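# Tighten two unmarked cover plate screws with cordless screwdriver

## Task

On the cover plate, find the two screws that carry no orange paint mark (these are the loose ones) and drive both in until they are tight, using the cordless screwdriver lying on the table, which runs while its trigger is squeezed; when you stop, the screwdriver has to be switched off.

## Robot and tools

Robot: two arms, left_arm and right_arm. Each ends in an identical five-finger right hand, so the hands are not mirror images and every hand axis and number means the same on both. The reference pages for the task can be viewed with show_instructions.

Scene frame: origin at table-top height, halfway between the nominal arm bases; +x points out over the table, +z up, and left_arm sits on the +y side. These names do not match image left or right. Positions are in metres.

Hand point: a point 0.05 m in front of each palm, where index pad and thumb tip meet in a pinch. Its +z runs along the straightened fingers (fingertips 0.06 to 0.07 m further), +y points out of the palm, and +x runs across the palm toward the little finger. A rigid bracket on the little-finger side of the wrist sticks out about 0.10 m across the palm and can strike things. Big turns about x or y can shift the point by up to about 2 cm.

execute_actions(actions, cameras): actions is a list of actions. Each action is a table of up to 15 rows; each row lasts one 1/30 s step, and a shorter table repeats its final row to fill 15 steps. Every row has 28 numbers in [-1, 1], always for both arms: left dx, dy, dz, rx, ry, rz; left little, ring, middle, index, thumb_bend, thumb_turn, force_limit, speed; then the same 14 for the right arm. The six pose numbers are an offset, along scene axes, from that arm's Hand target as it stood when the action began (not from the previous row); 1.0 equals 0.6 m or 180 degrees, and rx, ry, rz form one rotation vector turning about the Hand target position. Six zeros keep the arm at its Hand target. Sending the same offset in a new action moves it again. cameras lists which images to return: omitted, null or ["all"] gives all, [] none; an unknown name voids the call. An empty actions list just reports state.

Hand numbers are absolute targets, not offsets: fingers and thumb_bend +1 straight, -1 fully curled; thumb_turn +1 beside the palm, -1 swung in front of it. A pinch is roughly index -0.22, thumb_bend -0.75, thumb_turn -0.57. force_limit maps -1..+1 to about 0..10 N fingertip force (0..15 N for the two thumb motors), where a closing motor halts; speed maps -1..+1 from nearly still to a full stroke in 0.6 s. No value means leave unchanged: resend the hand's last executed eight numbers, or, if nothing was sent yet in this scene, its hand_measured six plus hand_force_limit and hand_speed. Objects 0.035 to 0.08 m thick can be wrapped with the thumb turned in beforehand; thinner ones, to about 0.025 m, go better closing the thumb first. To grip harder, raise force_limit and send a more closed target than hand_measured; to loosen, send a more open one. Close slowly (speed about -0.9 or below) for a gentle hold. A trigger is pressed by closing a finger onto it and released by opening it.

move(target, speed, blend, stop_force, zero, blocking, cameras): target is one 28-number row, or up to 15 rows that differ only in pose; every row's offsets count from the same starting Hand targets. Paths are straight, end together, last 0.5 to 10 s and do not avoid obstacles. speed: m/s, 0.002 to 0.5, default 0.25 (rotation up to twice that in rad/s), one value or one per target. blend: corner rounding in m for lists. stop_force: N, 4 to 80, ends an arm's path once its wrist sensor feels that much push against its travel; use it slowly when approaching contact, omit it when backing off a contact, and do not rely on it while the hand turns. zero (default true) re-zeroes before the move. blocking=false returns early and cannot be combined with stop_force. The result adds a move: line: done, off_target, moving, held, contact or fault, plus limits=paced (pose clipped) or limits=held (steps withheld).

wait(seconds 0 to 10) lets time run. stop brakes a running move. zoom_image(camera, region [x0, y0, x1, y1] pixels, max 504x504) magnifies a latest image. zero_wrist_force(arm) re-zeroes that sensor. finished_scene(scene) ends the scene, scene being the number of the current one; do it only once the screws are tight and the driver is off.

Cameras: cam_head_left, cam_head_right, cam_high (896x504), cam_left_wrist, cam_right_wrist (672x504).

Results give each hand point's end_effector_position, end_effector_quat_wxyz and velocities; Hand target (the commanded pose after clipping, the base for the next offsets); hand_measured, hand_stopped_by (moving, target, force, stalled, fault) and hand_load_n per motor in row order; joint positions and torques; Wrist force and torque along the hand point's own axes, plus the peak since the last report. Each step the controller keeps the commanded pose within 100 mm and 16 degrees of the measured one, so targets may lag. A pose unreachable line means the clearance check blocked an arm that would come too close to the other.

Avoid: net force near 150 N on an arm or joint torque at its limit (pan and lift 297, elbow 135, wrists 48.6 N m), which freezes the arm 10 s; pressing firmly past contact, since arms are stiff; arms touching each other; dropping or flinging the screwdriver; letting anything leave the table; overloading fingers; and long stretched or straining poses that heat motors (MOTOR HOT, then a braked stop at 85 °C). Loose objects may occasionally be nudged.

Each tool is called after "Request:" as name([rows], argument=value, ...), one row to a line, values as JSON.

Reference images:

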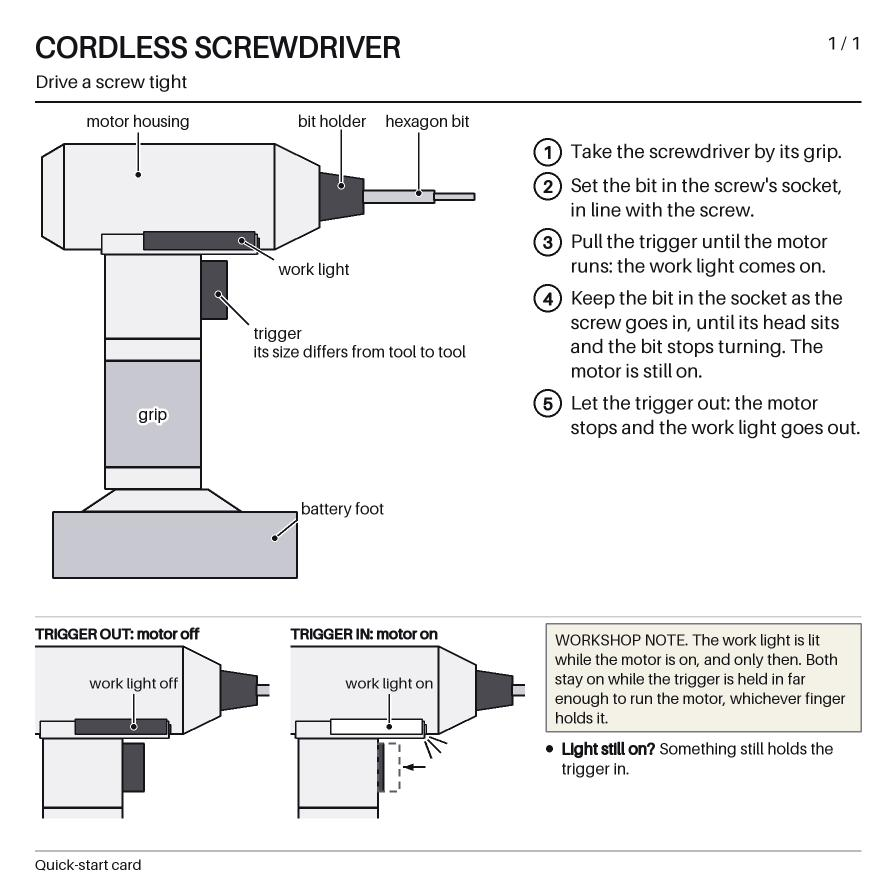

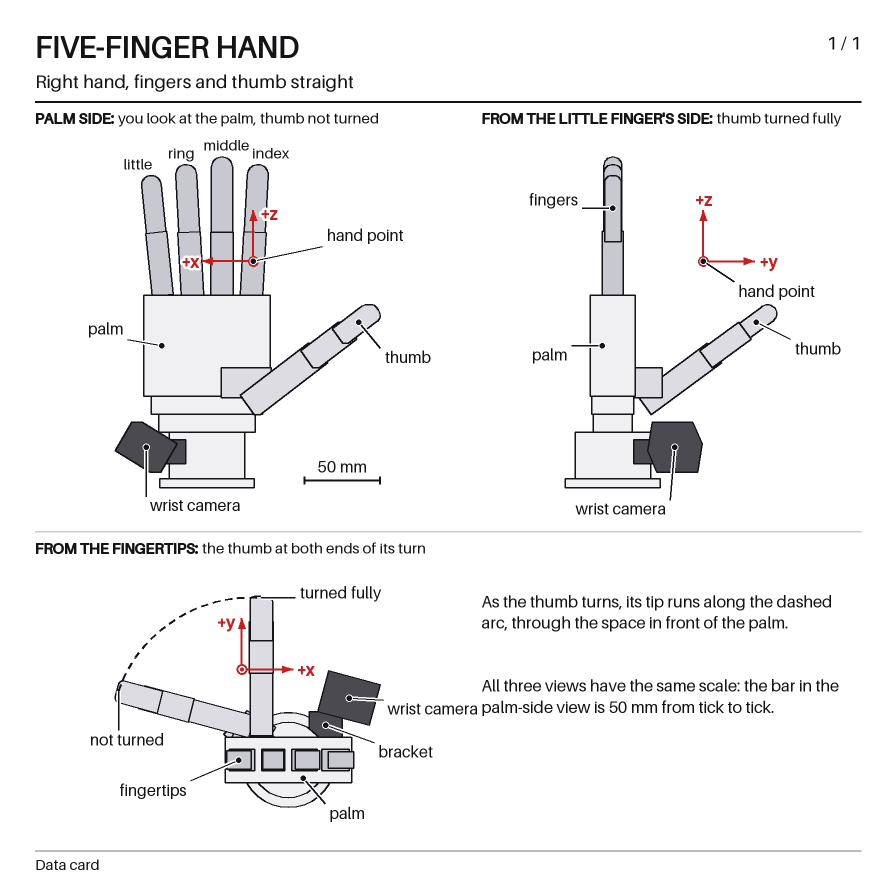

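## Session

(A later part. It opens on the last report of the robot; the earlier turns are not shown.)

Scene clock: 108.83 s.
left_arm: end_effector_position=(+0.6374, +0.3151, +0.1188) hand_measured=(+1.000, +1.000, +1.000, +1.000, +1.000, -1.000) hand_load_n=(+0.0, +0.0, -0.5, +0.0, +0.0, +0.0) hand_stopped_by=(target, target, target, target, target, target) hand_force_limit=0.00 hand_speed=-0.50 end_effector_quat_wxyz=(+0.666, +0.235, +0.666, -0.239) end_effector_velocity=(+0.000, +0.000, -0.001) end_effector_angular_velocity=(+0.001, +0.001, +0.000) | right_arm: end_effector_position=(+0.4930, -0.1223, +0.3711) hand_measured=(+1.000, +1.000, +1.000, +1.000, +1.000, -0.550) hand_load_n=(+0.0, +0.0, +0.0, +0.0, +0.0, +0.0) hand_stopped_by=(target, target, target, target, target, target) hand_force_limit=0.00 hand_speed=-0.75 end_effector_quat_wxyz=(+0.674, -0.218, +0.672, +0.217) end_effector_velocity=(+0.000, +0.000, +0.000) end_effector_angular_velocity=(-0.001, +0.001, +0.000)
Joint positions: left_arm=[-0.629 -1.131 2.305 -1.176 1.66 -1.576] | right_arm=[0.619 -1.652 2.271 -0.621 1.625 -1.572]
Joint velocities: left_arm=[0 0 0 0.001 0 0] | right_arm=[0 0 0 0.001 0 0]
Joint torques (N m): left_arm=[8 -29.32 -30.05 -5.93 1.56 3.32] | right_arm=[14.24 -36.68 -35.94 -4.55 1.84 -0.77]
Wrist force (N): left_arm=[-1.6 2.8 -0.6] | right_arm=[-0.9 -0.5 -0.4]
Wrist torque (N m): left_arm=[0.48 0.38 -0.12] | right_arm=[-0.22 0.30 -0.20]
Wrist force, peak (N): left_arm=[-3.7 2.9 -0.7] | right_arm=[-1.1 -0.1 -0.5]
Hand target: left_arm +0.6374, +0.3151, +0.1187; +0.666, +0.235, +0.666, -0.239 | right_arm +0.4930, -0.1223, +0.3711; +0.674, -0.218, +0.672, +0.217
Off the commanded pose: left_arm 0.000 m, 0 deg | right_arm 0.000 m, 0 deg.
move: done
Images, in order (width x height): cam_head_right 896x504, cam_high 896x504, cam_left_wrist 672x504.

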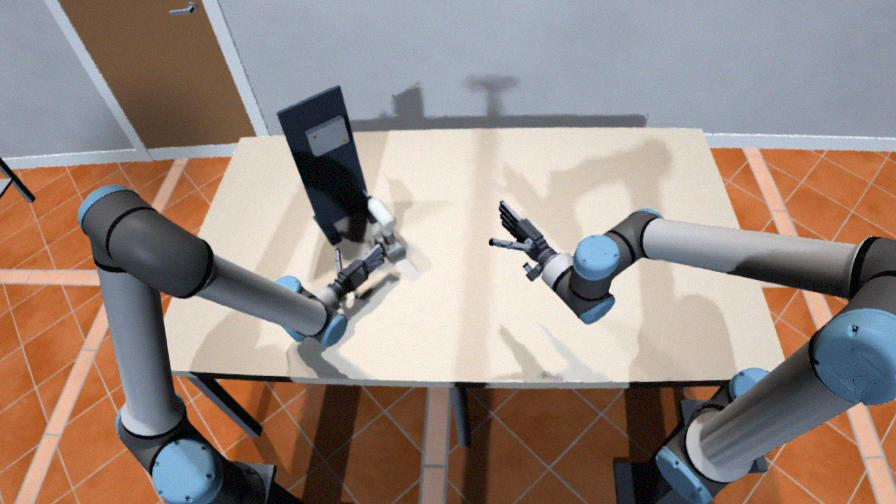

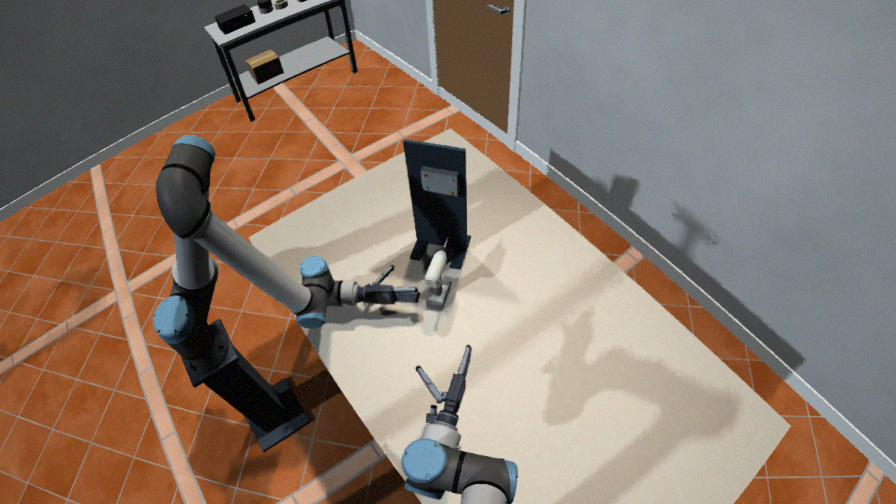

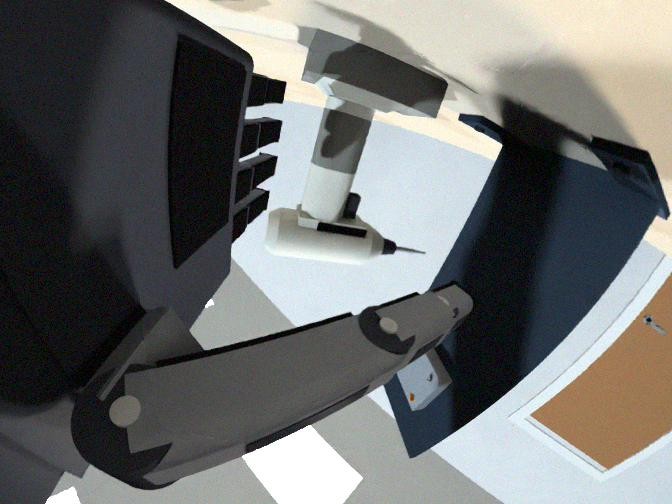

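Request:
move(target=[0.0972,-0.0786,0,0,0,0,1,1,1,1,1,-1,0,-0.5,0,0,0,0,0,0,1,1,1,1,1,-0.55,0.0,-0.75], speed=0.08, stop_force=5, cameras=["cam_high","cam_left_wrist"])

Request:
zoom_image(camera="cam_high", region=[330, 200, 480, 350])

Request:
zoom_image(camera="cam_left_wrist", region=[200, 20, 480, 300])

Scene clock: 111.67 s.
left_arm: end_effector_position=(+0.6956, +0.2678, +0.1186) hand_measured=(+1.000, +1.000, +1.000, +1.000, +1.000, -1.000) hand_load_n=(+0.0, +0.0, +0.0, +0.0, +0.0, +0.0) hand_stopped_by=(target, target, target, target, target, target) hand_force_limit=0.00 hand_speed=-0.50 end_effector_quat_wxyz=(+0.666, +0.235, +0.666, -0.239) end_effector_velocity=(+0.000, -0.001, +0.000) end_effector_angular_velocity=(+0.000, +0.000, -0.001) | right_arm: end_effector_position=(+0.4930, -0.1223, +0.3711) hand_measured=(+1.000, +1.000, +1.000, +1.000, +1.000, -0.550) hand_load_n=(+0.0, +0.0, +0.0, +0.5, +0.0, +0.0) hand_stopped_by=(target, target, target, target, target, target) hand_force_limit=0.00 hand_speed=-0.75 end_effector_quat_wxyz=(+0.674, -0.218, +0.672, +0.217) end_effector_velocity=(+0.000, +0.000, +0.000) end_effector_angular_velocity=(+0.000, +0.000, +0.001)
Joint positions: left_arm=[-0.64 -1.067 2.169 -1.102 1.649 -1.576] | right_arm=[0.619 -1.652 2.271 -0.621 1.625 -1.572]
Joint velocities: left_arm=[-0.001 0 0 0 0 0] | right_arm=[0 0 0 0 0 0]
Joint torques (N m): left_arm=[8.73 -73.75 -8.18 -4.52 1.95 2.35] | right_arm=[13.66 -35.13 -34.73 -4.52 1.88 -0.67]
Wrist force (N): left_arm=[-1.8 2.4 -0.7] | right_arm=[-0.2 -0.5 -0.2]
Wrist torque (N m): left_arm=[0.42 0.40 -0.14] | right_arm=[-0.23 0.19 -0.15]
Wrist force, peak (N): left_arm=[-2.2 3.1 -0.7] | right_arm=[-0.9 -0.3 -0.6]
Hand target: left_arm +0.6956, +0.2678, +0.1186; +0.666, +0.235, +0.666, -0.239 | right_arm +0.4930, -0.1223, +0.3711; +0.674, -0.218, +0.672, +0.217
Off the commanded pose: left_arm 0.000 m, 0 deg | right_arm 0.000 m, 0 deg.
move: done
Images, in order (width x height): cam_high 896x504, cam_left_wrist 672x504.

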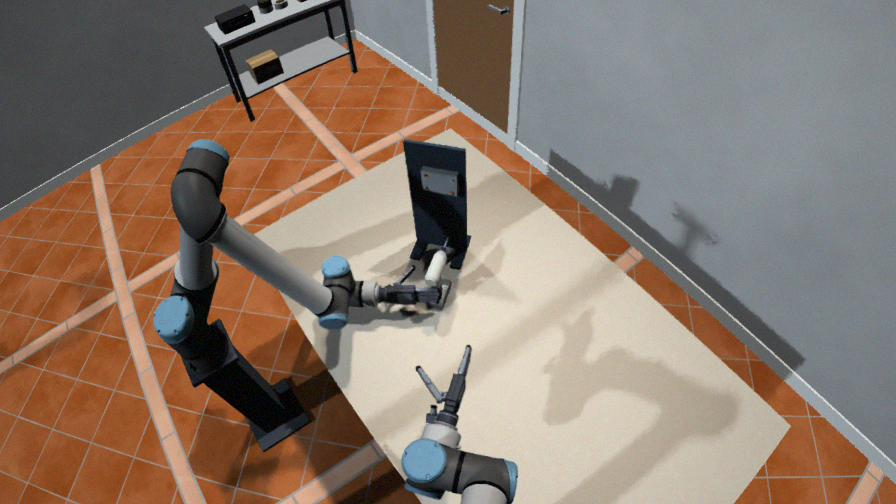

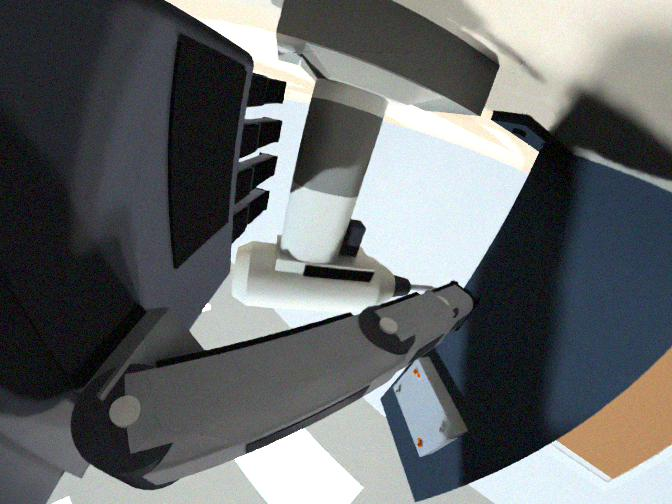

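Scaled by 3.360.

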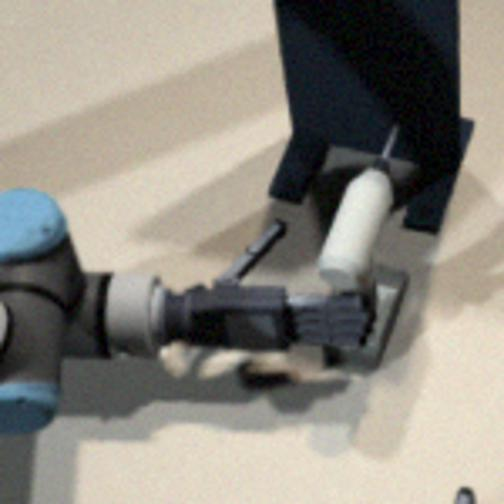

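Scaled by 1.800 from the camera's 672x504 image, which has a finer 960x720 frame.

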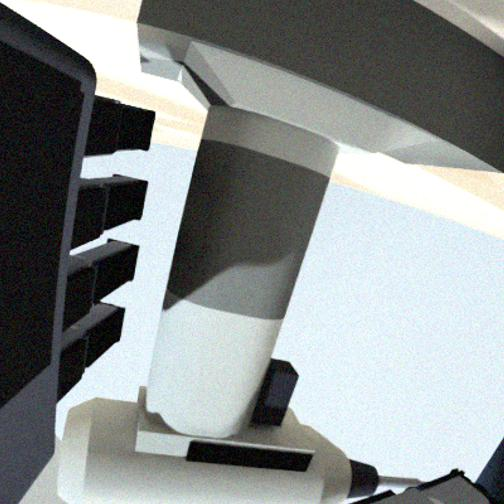

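Request:
move(target=[0.034,-0.0275,0.0155,0,0,0,1,1,1,1,1,-1,0,-0.5,0,0,0,0,0,0,1,1,1,1,1,-0.55,0.0,-0.75], speed=0.05, stop_force=5, cameras=["cam_head_right","cam_left_wrist"])

Request:
zoom_image(camera="cam_head_right", region=[280, 140, 480, 340])

Request:
zoom_image(camera="cam_left_wrist", region=[200, 20, 480, 300])

Scene clock: 114.07 s.
left_arm: end_effector_position=(+0.7160, +0.2513, +0.1278) hand_measured=(+1.000, +1.000, +1.000, +1.000, +1.000, -1.000) hand_load_n=(+0.0, +0.0, +0.0, +0.0, +0.0, +0.0) hand_stopped_by=(target, target, target, target, target, target) hand_force_limit=0.00 hand_speed=-0.50 end_effector_quat_wxyz=(+0.666, +0.235, +0.666, -0.239) end_effector_velocity=(+0.000, +0.000, +0.000) end_effector_angular_velocity=(+0.001, +0.000, +0.000) | right_arm: end_effector_position=(+0.4930, -0.1223, +0.3711) hand_measured=(+1.000, +1.000, +1.000, +1.000, +1.000, -0.550) hand_load_n=(+0.0, +0.0, +0.0, +0.0, -0.5, +0.0) hand_stopped_by=(target, target, target, target, target, target) hand_force_limit=0.00 hand_speed=-0.75 end_effector_quat_wxyz=(+0.674, -0.218, +0.672, +0.217) end_effector_velocity=(+0.000, +0.000, +0.001) end_effector_angular_velocity=(+0.001, -0.001, +0.000)
Joint positions: left_arm=[-0.644 -1.06 2.118 -1.06 1.645 -1.576] | right_arm=[0.619 -1.652 2.271 -0.621 1.625 -1.572]
Joint velocities: left_arm=[0 0 0 0 0 0] | right_arm=[0 -0.001 0 0 0 0]
Joint torques (N m): left_arm=[7.59 -75.71 -11.49 -5.09 1.43 2.12] | right_arm=[13.5 -33.69 -33.27 -4.38 1.71 -0.59]
Wrist force (N): left_arm=[-2.0 2.7 -0.8] | right_arm=[-0.5 -0.3 -0.5]
Wrist torque (N m): left_arm=[0.47 0.42 -0.13] | right_arm=[-0.19 0.24 -0.17]
Wrist force, peak (N): left_arm=[-2.1 3.3 -0.7] | right_arm=[-0.9 -0.2 -0.6]
Hand target: left_arm +0.7160, +0.2513, +0.1278; +0.666, +0.235, +0.666, -0.239 | right_arm +0.4930, -0.1223, +0.3711; +0.674, -0.218, +0.672, +0.217
Off the commanded pose: left_arm 0.000 m, 0 deg | right_arm 0.000 m, 0 deg.
move: done
Images, in order (width x height): cam_head_right 896x504, cam_left_wrist 672x504.

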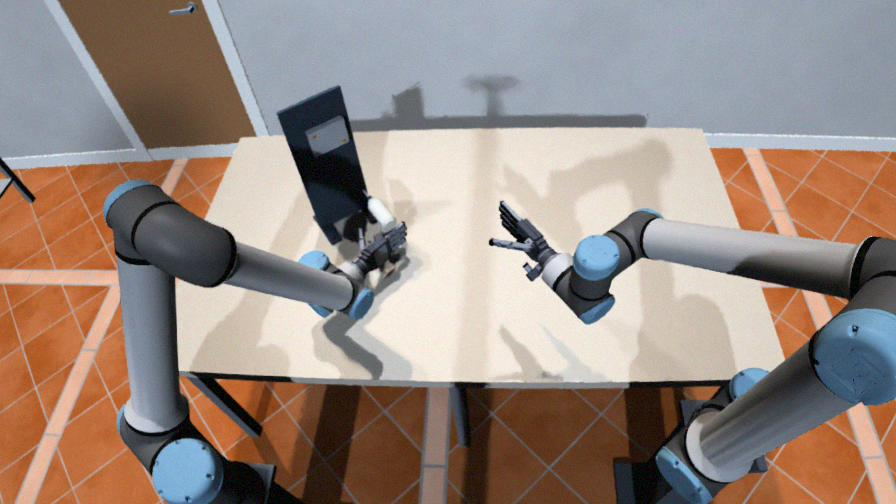

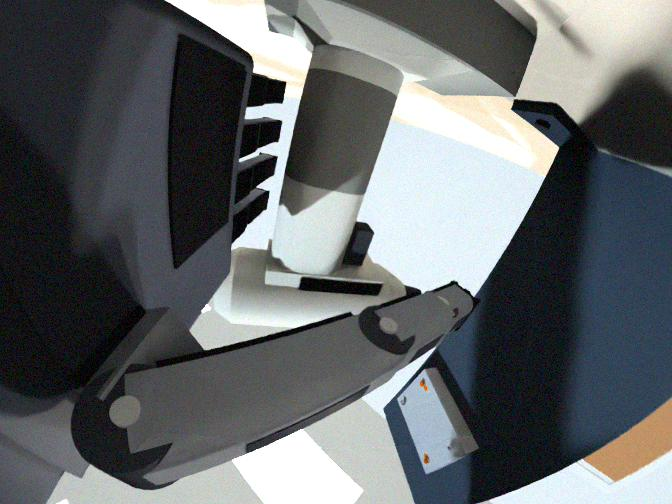

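Scaled by 2.520.

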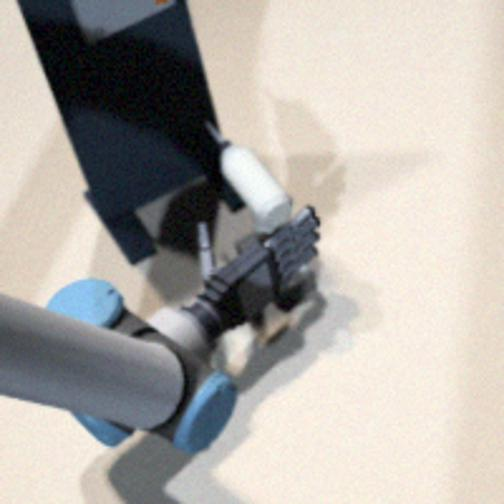

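Scaled by 1.800 from the camera's 672x504 image, which has a finer 960x720 frame.

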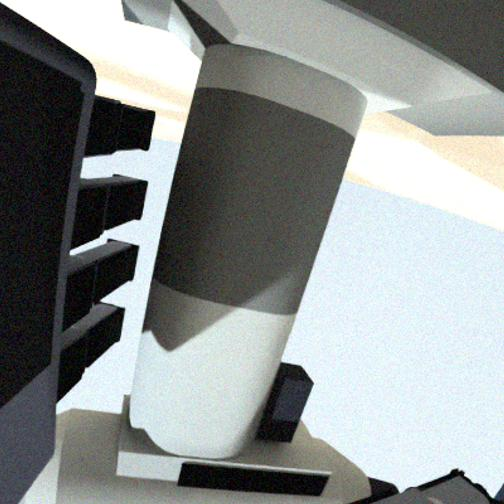

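Request:
move(target=[0.057,-0.0461,-0.004,0,0,0,1,1,1,1,1,-1,0,-0.5,0,0,0,0,0,0,1,1,1,1,1,-0.55,0.0,-0.75], speed=0.05, stop_force=4, cameras=["cam_high","cam_left_wrist"])

Request:
zoom_image(camera="cam_high", region=[330, 200, 480, 350])

Request:
zoom_image(camera="cam_left_wrist", region=[200, 20, 480, 300])

Scene clock: 116.53 s.
left_arm: end_effector_position=(+0.7501, +0.2236, +0.1253) hand_measured=(+1.000, +1.000, +1.000, +1.000, +1.000, -1.000) hand_load_n=(+0.0, -0.5, +0.0, +0.0, +0.0, -0.5) hand_stopped_by=(target, target, target, target, target, target) hand_force_limit=0.00 hand_speed=-0.50 end_effector_quat_wxyz=(+0.666, +0.235, +0.666, -0.239) end_effector_velocity=(+0.000, +0.000, +0.001) end_effector_angular_velocity=(+0.000, -0.001, +0.000) | right_arm: end_effector_position=(+0.4930, -0.1223, +0.3711) hand_measured=(+1.000, +1.000, +1.000, +1.000, +1.000, -0.550) hand_load_n=(+0.0, +0.0, +0.0, +0.0, -0.5, +0.0) hand_stopped_by=(target, target, target, target, target, target) hand_force_limit=0.00 hand_speed=-0.75 end_effector_quat_wxyz=(+0.674, -0.218, +0.672, +0.217) end_effector_velocity=(+0.000, +0.000, -0.001) end_effector_angular_velocity=(-0.001, +0.001, +0.000)
Joint positions: left_arm=[-0.649 -1.015 2.034 -1.02 1.64 -1.576] | right_arm=[0.619 -1.652 2.271 -0.621 1.625 -1.572]
Joint velocities: left_arm=[0 -0.001 0 0 0.001 0.001] | right_arm=[0 0.001 0 0 0 0]
Joint torques (N m): left_arm=[8.78 -78.36 -11.73 -4.93 1.05 1.81] | right_arm=[13.74 -32.69 -32.01 -4.32 1.88 -0.8]
Wrist force (N): left_arm=[-1.8 2.6 -0.4] | right_arm=[-0.3 -0.5 -0.1]
Wrist torque (N m): left_arm=[0.43 0.39 -0.12] | right_arm=[-0.24 0.20 -0.16]
Wrist force, peak (N): left_arm=[-1.8 3.0 -0.8] | right_arm=[-0.7 -0.6 -0.7]
Hand target: left_arm +0.7501, +0.2236, +0.1253; +0.666, +0.235, +0.666, -0.239 | right_arm +0.4930, -0.1223, +0.3711; +0.674, -0.218, +0.672, +0.217
Off the commanded pose: left_arm 0.000 m, 0 deg | right_arm 0.000 m, 0 deg.
move: done
Images, in order (width x height): cam_high 896x504, cam_left_wrist 672x504.

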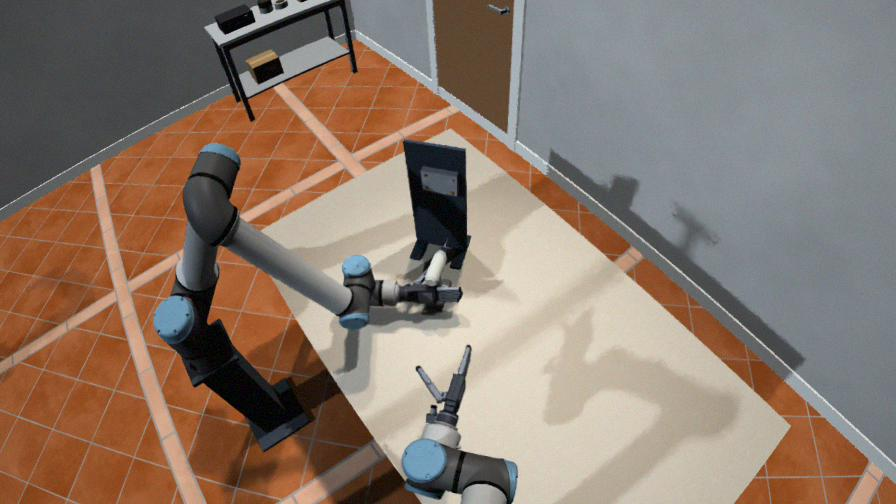

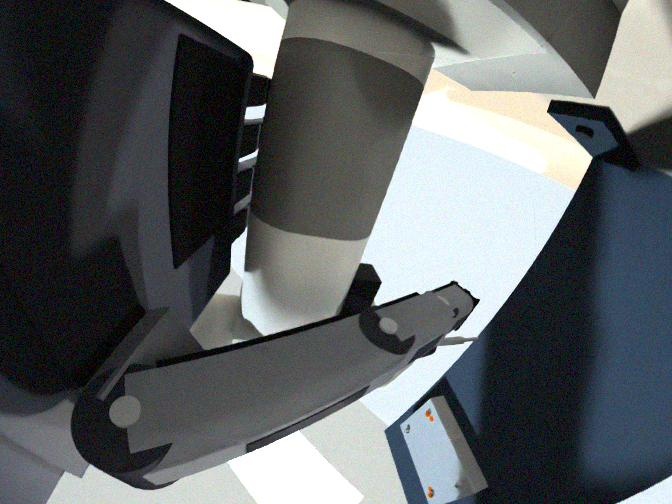

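Scaled by 3.360.

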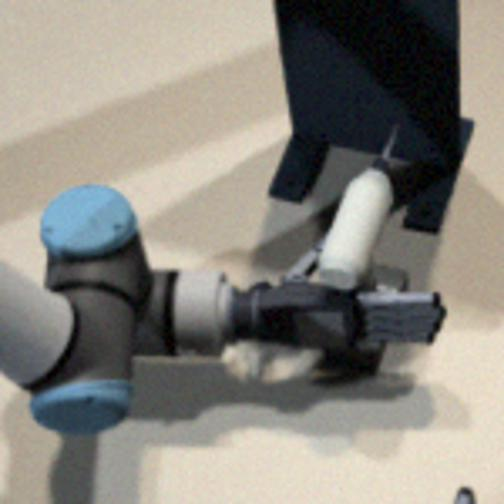

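Scaled by 1.800 from the camera's 672x504 image, which has a finer 960x720 frame.

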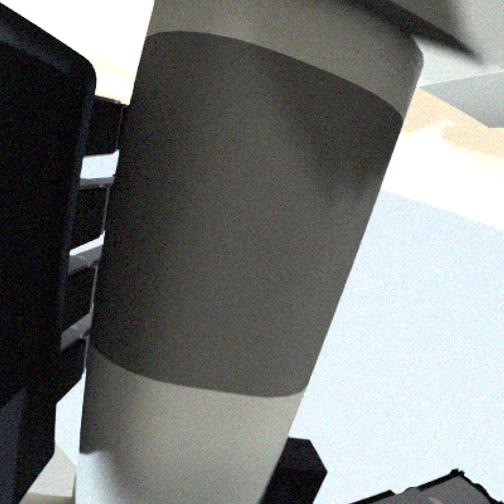

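Request:
move(target=[0.0525,0.065,0,0,0,0,1,1,1,1,1,-1,0,-0.5,0,0,0,0,0,0,1,1,1,1,1,-0.55,0.0,-0.75], speed=0.02, stop_force=4, cameras=["cam_high","cam_left_wrist"])

Request:
zoom_image(camera="cam_high", region=[330, 200, 480, 350])

Scene clock: 120.40 s.
left_arm: end_effector_position=(+0.7817, +0.2626, +0.1253) hand_measured=(+1.000, +1.000, +1.000, +1.000, +1.000, -1.000) hand_load_n=(+0.0, +0.0, +0.0, +0.0, +0.0, +0.0) hand_stopped_by=(target, target, target, target, target, target) hand_force_limit=0.00 hand_speed=-0.50 end_effector_quat_wxyz=(+0.666, +0.235, +0.666, -0.239) end_effector_velocity=(+0.001, +0.002, +0.000) end_effector_angular_velocity=(+0.000, +0.000, +0.002) | right_arm: end_effector_position=(+0.4930, -0.1223, +0.3711) hand_measured=(+1.000, +1.000, +1.000, +1.000, +1.000, -0.550) hand_load_n=(+0.0, +0.0, +0.0, +0.0, +0.0, -0.5) hand_stopped_by=(target, target, target, target, target, target) hand_force_limit=0.00 hand_speed=-0.75 end_effector_quat_wxyz=(+0.674, -0.218, +0.672, +0.217) end_effector_velocity=(+0.000, +0.000, -0.001) end_effector_angular_velocity=(-0.001, +0.002, +0.000)
Joint positions: left_arm=[-0.57 -0.997 1.996 -1.001 1.719 -1.576] | right_arm=[0.619 -1.652 2.271 -0.621 1.625 -1.572]
Joint velocities: left_arm=[0.002 0.001 0 0 0 0] | right_arm=[0 0.001 0 0.001 0 0]
Joint torques (N m): left_arm=[-12.11 -82.26 -13.33 -5.73 -2.22 2.53] | right_arm=[14.05 -30.18 -32.4 -4.23 1.98 -0.61]
Wrist force (N): left_arm=[-1.7 2.8 -0.4] | right_arm=[-0.4 -0.2 -0.7]
Wrist torque (N m): left_arm=[0.45 0.38 -0.13] | right_arm=[-0.16 0.24 -0.16]
Wrist force, peak (N): left_arm=[-1.9 3.3 -0.8] | right_arm=[-0.9 -0.4 -0.7]
Hand target: left_arm +0.7817, +0.2626, +0.1253; +0.666, +0.235, +0.666, -0.239 | right_arm +0.4930, -0.1223, +0.3711; +0.674, -0.218, +0.672, +0.217
Off the commanded pose: left_arm 0.000 m, 0 deg | right_arm 0.000 m, 0 deg.
move: done
Images, in order (width x height): cam_high 896x504, cam_left_wrist 672x504.

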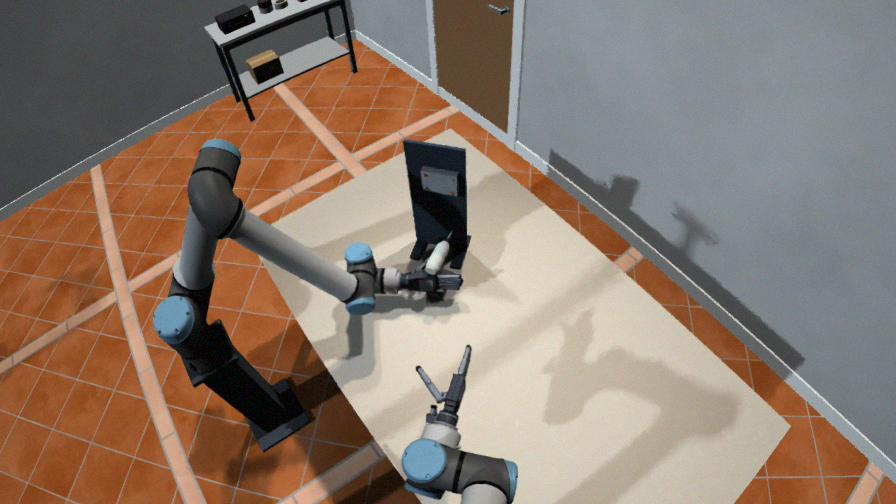

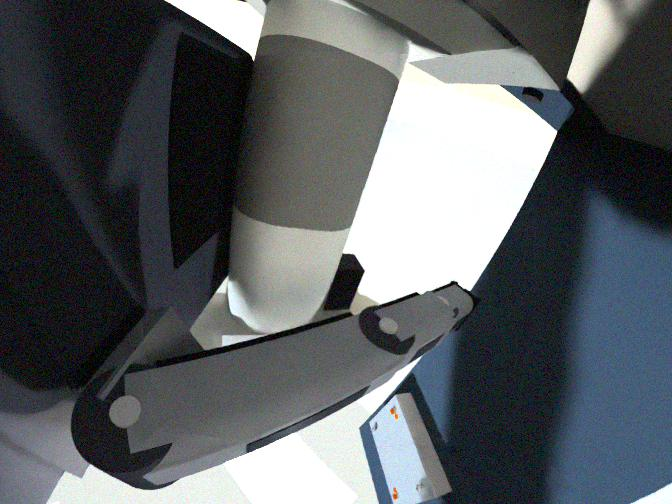

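Scaled by 3.360.

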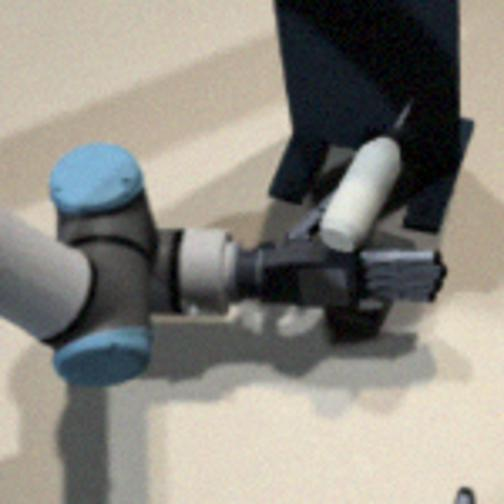

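Request:
wait(seconds=0)

Scene clock: 120.90 s.
left_arm: end_effector_position=(+0.7817, +0.2626, +0.1253) hand_measured=(+1.000, +1.000, +1.000, +1.000, +1.000, -1.000) hand_load_n=(+0.0, +0.0, +0.0, +0.0, +0.0, +0.0) hand_stopped_by=(target, target, target, target, target, target) hand_force_limit=0.00 hand_speed=-0.50 end_effector_quat_wxyz=(+0.666, +0.235, +0.666, -0.239) end_effector_velocity=(+0.000, +0.000, +0.000) end_effector_angular_velocity=(+0.001, -0.001, +0.000) | right_arm: end_effector_position=(+0.4930, -0.1223, +0.3711) hand_measured=(+1.000, +1.000, +1.000, +1.000, +1.000, -0.550) hand_load_n=(+0.0, +0.0, +0.0, +0.0, +0.0, -0.5) hand_stopped_by=(target, target, target, target, target, target) hand_force_limit=0.00 hand_speed=-0.75 end_effector_quat_wxyz=(+0.674, -0.218, +0.672, +0.217) end_effector_velocity=(+0.000, +0.000, -0.002) end_effector_angular_velocity=(-0.001, +0.002, +0.000)
Joint positions: left_arm=[-0.57 -0.997 1.996 -1.001 1.719 -1.576] | right_arm=[0.619 -1.652 2.271 -0.621 1.625 -1.572]
Joint velocities: left_arm=[0 0 0 0 0 0.002] | right_arm=[0 0.002 0 0 0 0]
Joint torques (N m): left_arm=[-13.56 -80.92 -14.42 -4.94 -2.02 3.27] | right_arm=[13.35 -31.2 -32.28 -4.14 1.75 -0.53]
Wrist force (N): left_arm=[-2.0 2.8 -0.4] | right_arm=[-0.5 -0.1 -0.2]
Wrist torque (N m): left_arm=[0.47 0.42 -0.15] | right_arm=[-0.17 0.24 -0.16]
Wrist force, peak (N): left_arm=[-2.0 3.1 -0.6] | right_arm=[-0.7 -0.3 -0.7]
Hand target: left_arm +0.7817, +0.2626, +0.1253; +0.666, +0.235, +0.666, -0.239 | right_arm +0.4930, -0.1223, +0.3711; +0.674, -0.218, +0.672, +0.217
Off the commanded pose: left_arm 0.000 m, 0 deg | right_arm 0.000 m, 0 deg.

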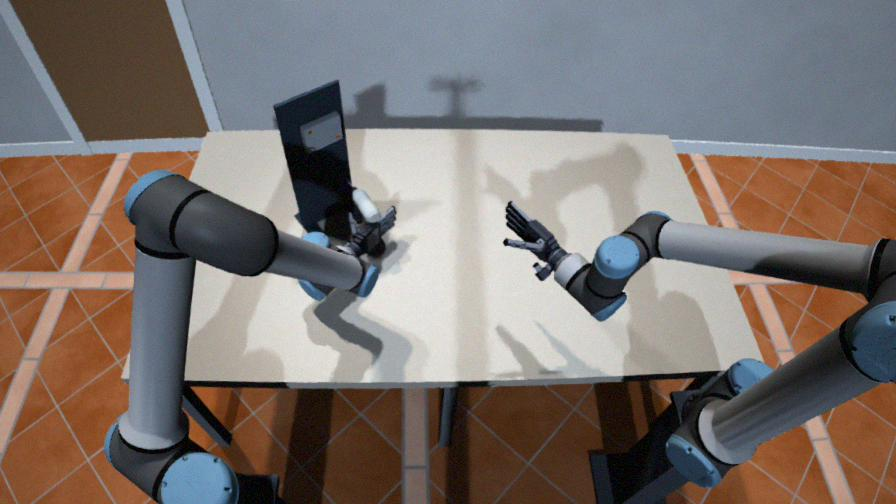

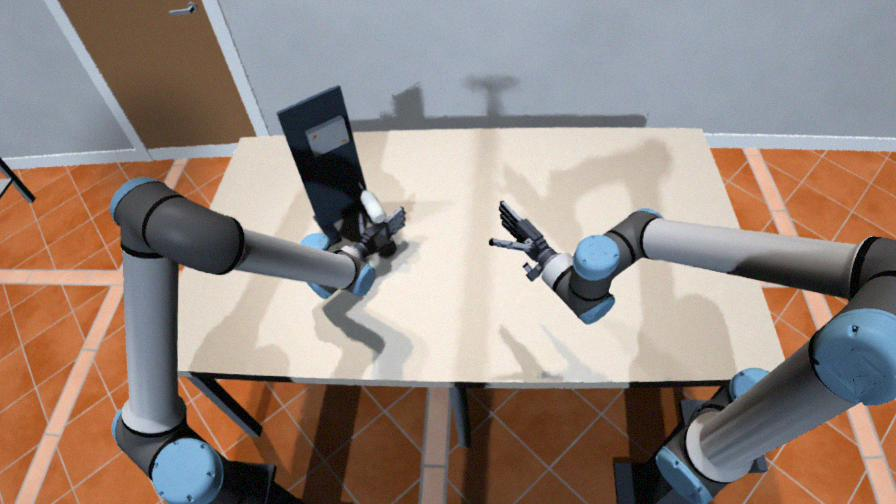

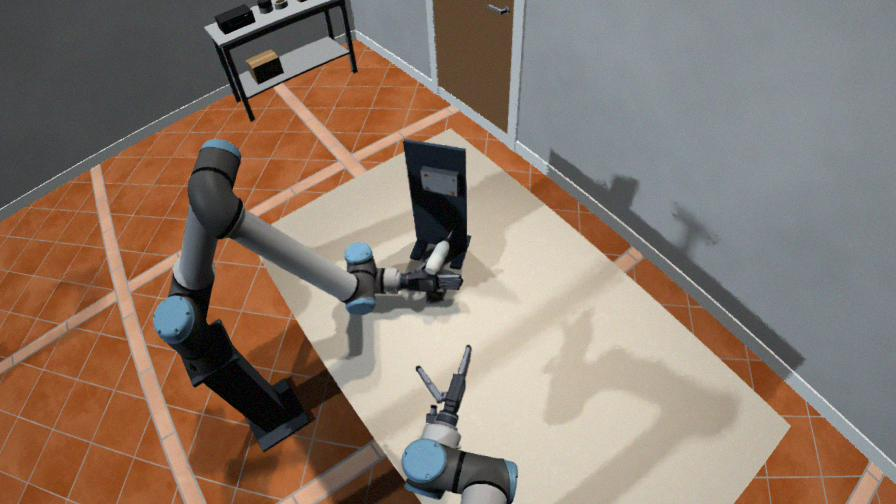

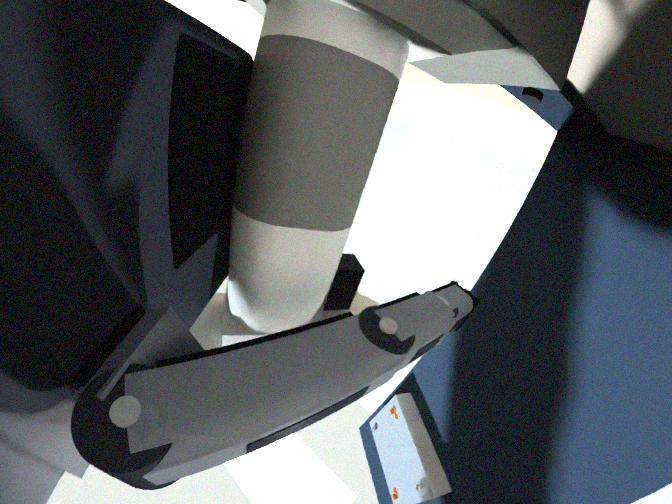

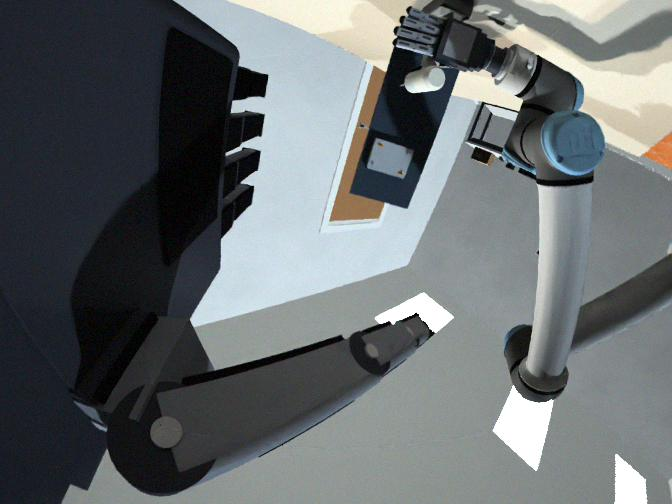

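Request:
zoom_image(camera="cam_high", region=[360, 130, 510, 310])

Request:
zoom_image(camera="cam_head_right", region=[280, 150, 440, 270])

Scaled by 2.800.

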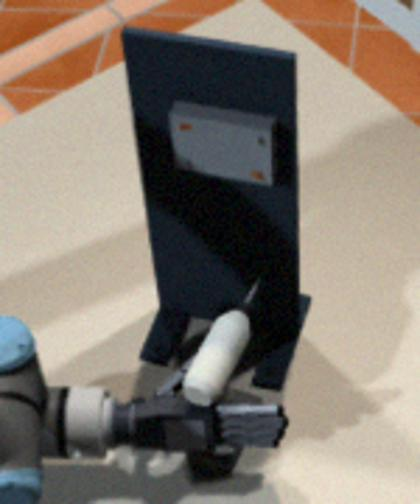

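Scaled by 3.150.

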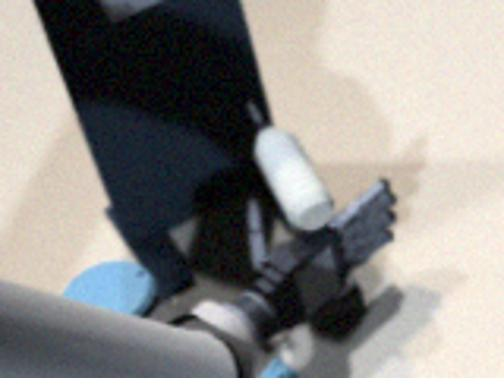

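Request:
zoom_image(camera="cam_left_wrist", region=[180, 180, 480, 360])

Scaled by 1.680 from the camera's 672x504 image, which has a finer 960x720 frame.

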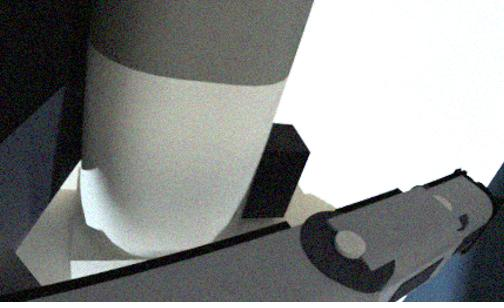

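Request:
move(target=[0.01554,-0.01258,0,0,0,0,1,1,1,1,1,-1,0,-0.5,0,0,0,0,0,0,1,1,1,1,1,-0.55,0,-0.75], speed=0.03, stop_force=5, cameras=["cam_left_wrist","cam_high"])

Scene clock: 124.50 s.
left_arm: end_effector_position=(+0.7910, +0.2550, +0.1253) hand_measured=(+1.000, +1.000, +1.000, +1.000, +1.000, -1.000) hand_load_n=(+0.0, +0.0, -0.5, +0.0, +0.0, -0.5) hand_stopped_by=(target, target, target, target, target, target) hand_force_limit=0.00 hand_speed=-0.50 end_effector_quat_wxyz=(+0.666, +0.235, +0.666, -0.239) end_effector_velocity=(+0.001, +0.002, +0.000) end_effector_angular_velocity=(+0.000, +0.001, +0.002) | right_arm: end_effector_position=(+0.4930, -0.1223, +0.3711) hand_measured=(+1.000, +1.000, +1.000, +1.000, +1.000, -0.550) hand_load_n=(+0.0, +0.0, +0.0, +0.0, +0.0, -0.5) hand_stopped_by=(target, target, target, target, target, target) hand_force_limit=0.00 hand_speed=-0.75 end_effector_quat_wxyz=(+0.674, -0.218, +0.672, +0.217) end_effector_velocity=(+0.000, +0.000, +0.000) end_effector_angular_velocity=(+0.000, +0.000, +0.001)
Joint positions: left_arm=[-0.573 -0.986 1.973 -0.989 1.716 -1.576] | right_arm=[0.619 -1.652 2.271 -0.621 1.625 -1.572]
Joint velocities: left_arm=[0.002 0 0 0.001 0 -0.001] | right_arm=[0 0.001 0 0 0 0]
Joint torques (N m): left_arm=[10.45 -80.54 -13.1 -4.57 1.75 3.35] | right_arm=[12.16 -28.84 -32.23 -4.11 1.94 -0.58]
Wrist force (N): left_arm=[-1.9 2.7 -0.5] | right_arm=[-0.7 -0.6 -0.4]
Wrist torque (N m): left_arm=[0.45 0.41 -0.14] | right_arm=[-0.23 0.27 -0.19]
Wrist force, peak (N): left_arm=[-2.2 3.2 -0.7] | right_arm=[-0.6 -0.6 -0.6]
Hand target: left_arm +0.7910, +0.2550, +0.1253; +0.666, +0.235, +0.666, -0.239 | right_arm +0.4930, -0.1223, +0.3711; +0.674, -0.218, +0.672, +0.217
Off the commanded pose: left_arm 0.000 m, 0 deg | right_arm 0.000 m, 0 deg.
move: done
Images, in order (width x height): cam_high 896x504, cam_left_wrist 672x504.

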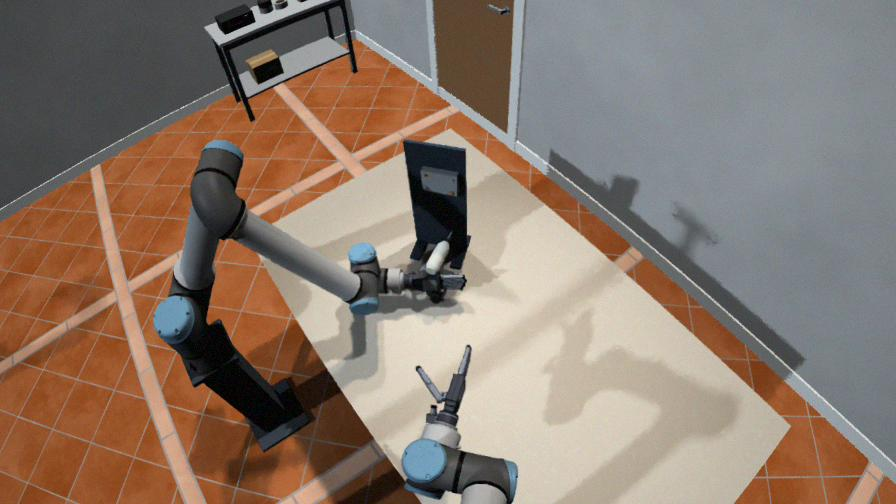

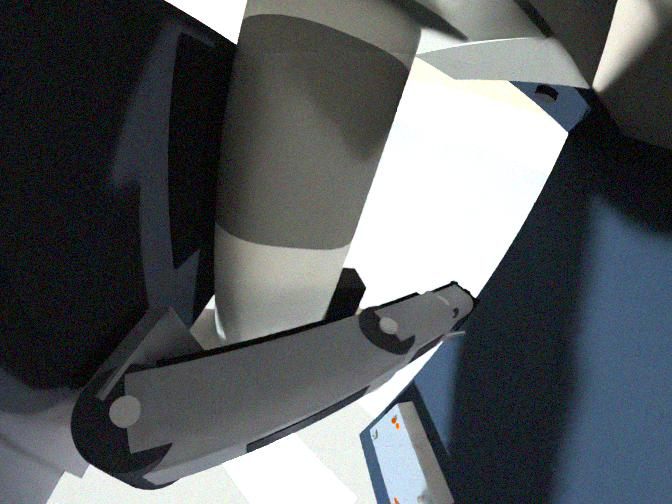

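Request:
move(target=[0,0,-0.0155,0,0,0,1,1,1,1,1,-1,0,-0.5,0,0,0,0,0,0,1,1,1,1,1,-0.55,0,-0.75], speed=0.03, stop_force=5, cameras=["cam_left_wrist"])

Request:
move(target=[0,0,0,0,0,0,-1,-1,-1,1,1,-1,0.2,-0.8,0,0,0,0,0,0,1,1,1,1,1,-0.55,0,-0.75], cameras=["cam_left_wrist","cam_high"])

Scene clock: 127.33 s.
left_arm: end_effector_position=(+0.7910, +0.2550, +0.1160) hand_measured=(+1.000, +1.000, +1.000, +1.000, +1.000, -1.000) hand_load_n=(+0.0, +0.0, +0.0, +0.0, +0.0, +0.0) hand_stopped_by=(target, target, target, target, target, target) hand_force_limit=0.00 hand_speed=-0.50 end_effector_quat_wxyz=(+0.666, +0.235, +0.666, -0.239) end_effector_velocity=(+0.000, +0.000, +0.000) end_effector_angular_velocity=(+0.000, +0.000, +0.000) | right_arm: end_effector_position=(+0.4930, -0.1223, +0.3711) hand_measured=(+1.000, +1.000, +1.000, +1.000, +1.000, -0.550) hand_load_n=(+0.0, +0.0, +0.0, +0.0, +0.0, +0.0) hand_stopped_by=(target, target, target, target, target, target) hand_force_limit=0.00 hand_speed=-0.75 end_effector_quat_wxyz=(+0.674, -0.218, +0.672, +0.217) end_effector_velocity=(+0.000, +0.000, +0.001) end_effector_angular_velocity=(+0.001, -0.001, +0.000)
Joint positions: left_arm=[-0.573 -0.972 1.974 -1.003 1.716 -1.576] | right_arm=[0.619 -1.652 2.271 -0.621 1.625 -1.572]
Joint velocities: left_arm=[0 0 0 0 0 0] | right_arm=[0 -0.001 0 0 0 0]
Joint torques (N m): left_arm=[9.51 -85.13 -19.38 0.46 1.33 3.48] | right_arm=[12.53 -27.9 -32.75 -3.96 1.91 -0.74]
Wrist force (N): left_arm=[-1.7 2.4 -1.1] | right_arm=[-1.1 -0.1 -0.5]
Wrist torque (N m): left_arm=[0.44 0.41 -0.14] | right_arm=[-0.15 0.34 -0.20]
Wrist force, peak (N): left_arm=[-1.7 3.4 -0.5] | right_arm=[-1.1 -0.1 -0.5]
Hand target: left_arm +0.7910, +0.2550, +0.1160; +0.666, +0.235, +0.666, -0.239 | right_arm +0.4930, -0.1223, +0.3711; +0.674, -0.218, +0.672, +0.217
Off the commanded pose: left_arm 0.000 m, 0 deg | right_arm 0.000 m, 0 deg.
move: done
Images, in order (width x height): cam_left_wrist 672x504.

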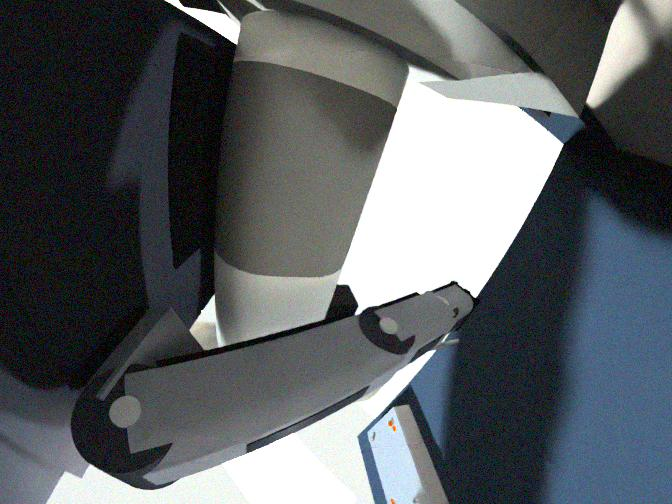

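Scene clock: 132.83 s.
left_arm: end_effector_position=(+0.7910, +0.2550, +0.1160) hand_measured=(-0.798, -0.798, -0.798, +1.000, +1.000, -1.000) hand_load_n=(+0.0, +2.0, +0.5, +0.0, +0.0, -0.5) hand_stopped_by=(moving, moving, moving, target, target, target) hand_force_limit=0.20 hand_speed=-0.80 end_effector_quat_wxyz=(+0.666, +0.235, +0.666, -0.239) end_effector_velocity=(+0.000, -0.001, +0.000) end_effector_angular_velocity=(+0.000, +0.000, -0.001) | right_arm: end_effector_position=(+0.4930, -0.1223, +0.3711) hand_measured=(+1.000, +1.000, +1.000, +1.000, +1.000, -0.550) hand_load_n=(+0.0, +0.0, +0.0, -0.5, +0.0, +0.0) hand_stopped_by=(target, target, target, target, target, target) hand_force_limit=0.00 hand_speed=-0.75 end_effector_quat_wxyz=(+0.674, -0.218, +0.672, +0.217) end_effector_velocity=(+0.000, +0.000, +0.001) end_effector_angular_velocity=(+0.001, -0.001, +0.000)
Joint positions: left_arm=[-0.573 -0.972 1.974 -1.003 1.716 -1.576] | right_arm=[0.619 -1.652 2.271 -0.621 1.625 -1.572]
Joint velocities: left_arm=[-0.001 0 0 0 0 0] | right_arm=[0 -0.002 0 0 0 0]
Joint torques (N m): left_arm=[7.8 -81.83 -33.43 -3.08 0.75 2.9] | right_arm=[12.57 -28.25 -33.53 -3.91 1.75 -0.56]
Wrist force (N): left_arm=[-1.5 2.9 -0.2] | right_arm=[-0.7 -0.4 -0.3]
Wrist torque (N m): left_arm=[0.46 0.33 -0.05] | right_arm=[-0.20 0.26 -0.18]
Wrist force, peak (N): left_arm=[-2.3 3.0 -0.8] | right_arm=[-1.1 -0.2 -0.6]
Hand target: left_arm +0.7910, +0.2550, +0.1160; +0.666, +0.235, +0.666, -0.239 | right_arm +0.4930, -0.1223, +0.3711; +0.674, -0.218, +0.672, +0.217
Off the commanded pose: left_arm 0.000 m, 0 deg | right_arm 0.000 m, 0 deg.
move: moving (left_arm; no rest 5 s after the path's end)
Images, in order (width x height): cam_high 896x504, cam_left_wrist 672x504.

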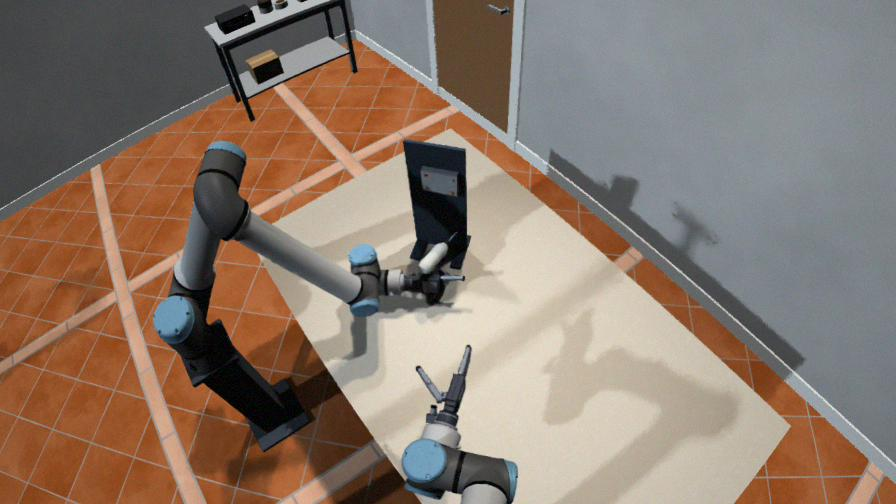

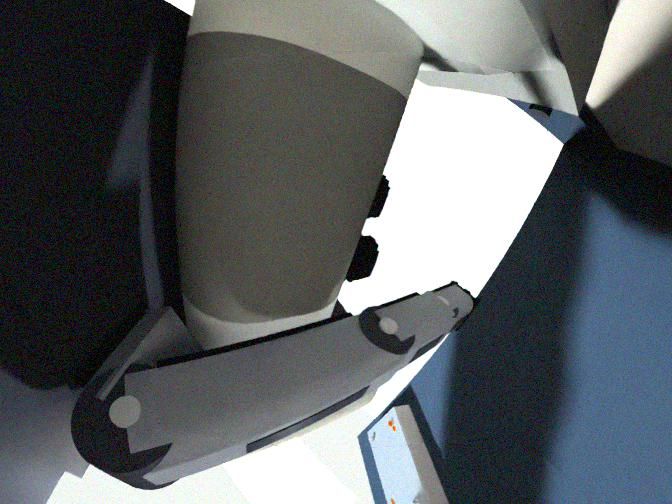

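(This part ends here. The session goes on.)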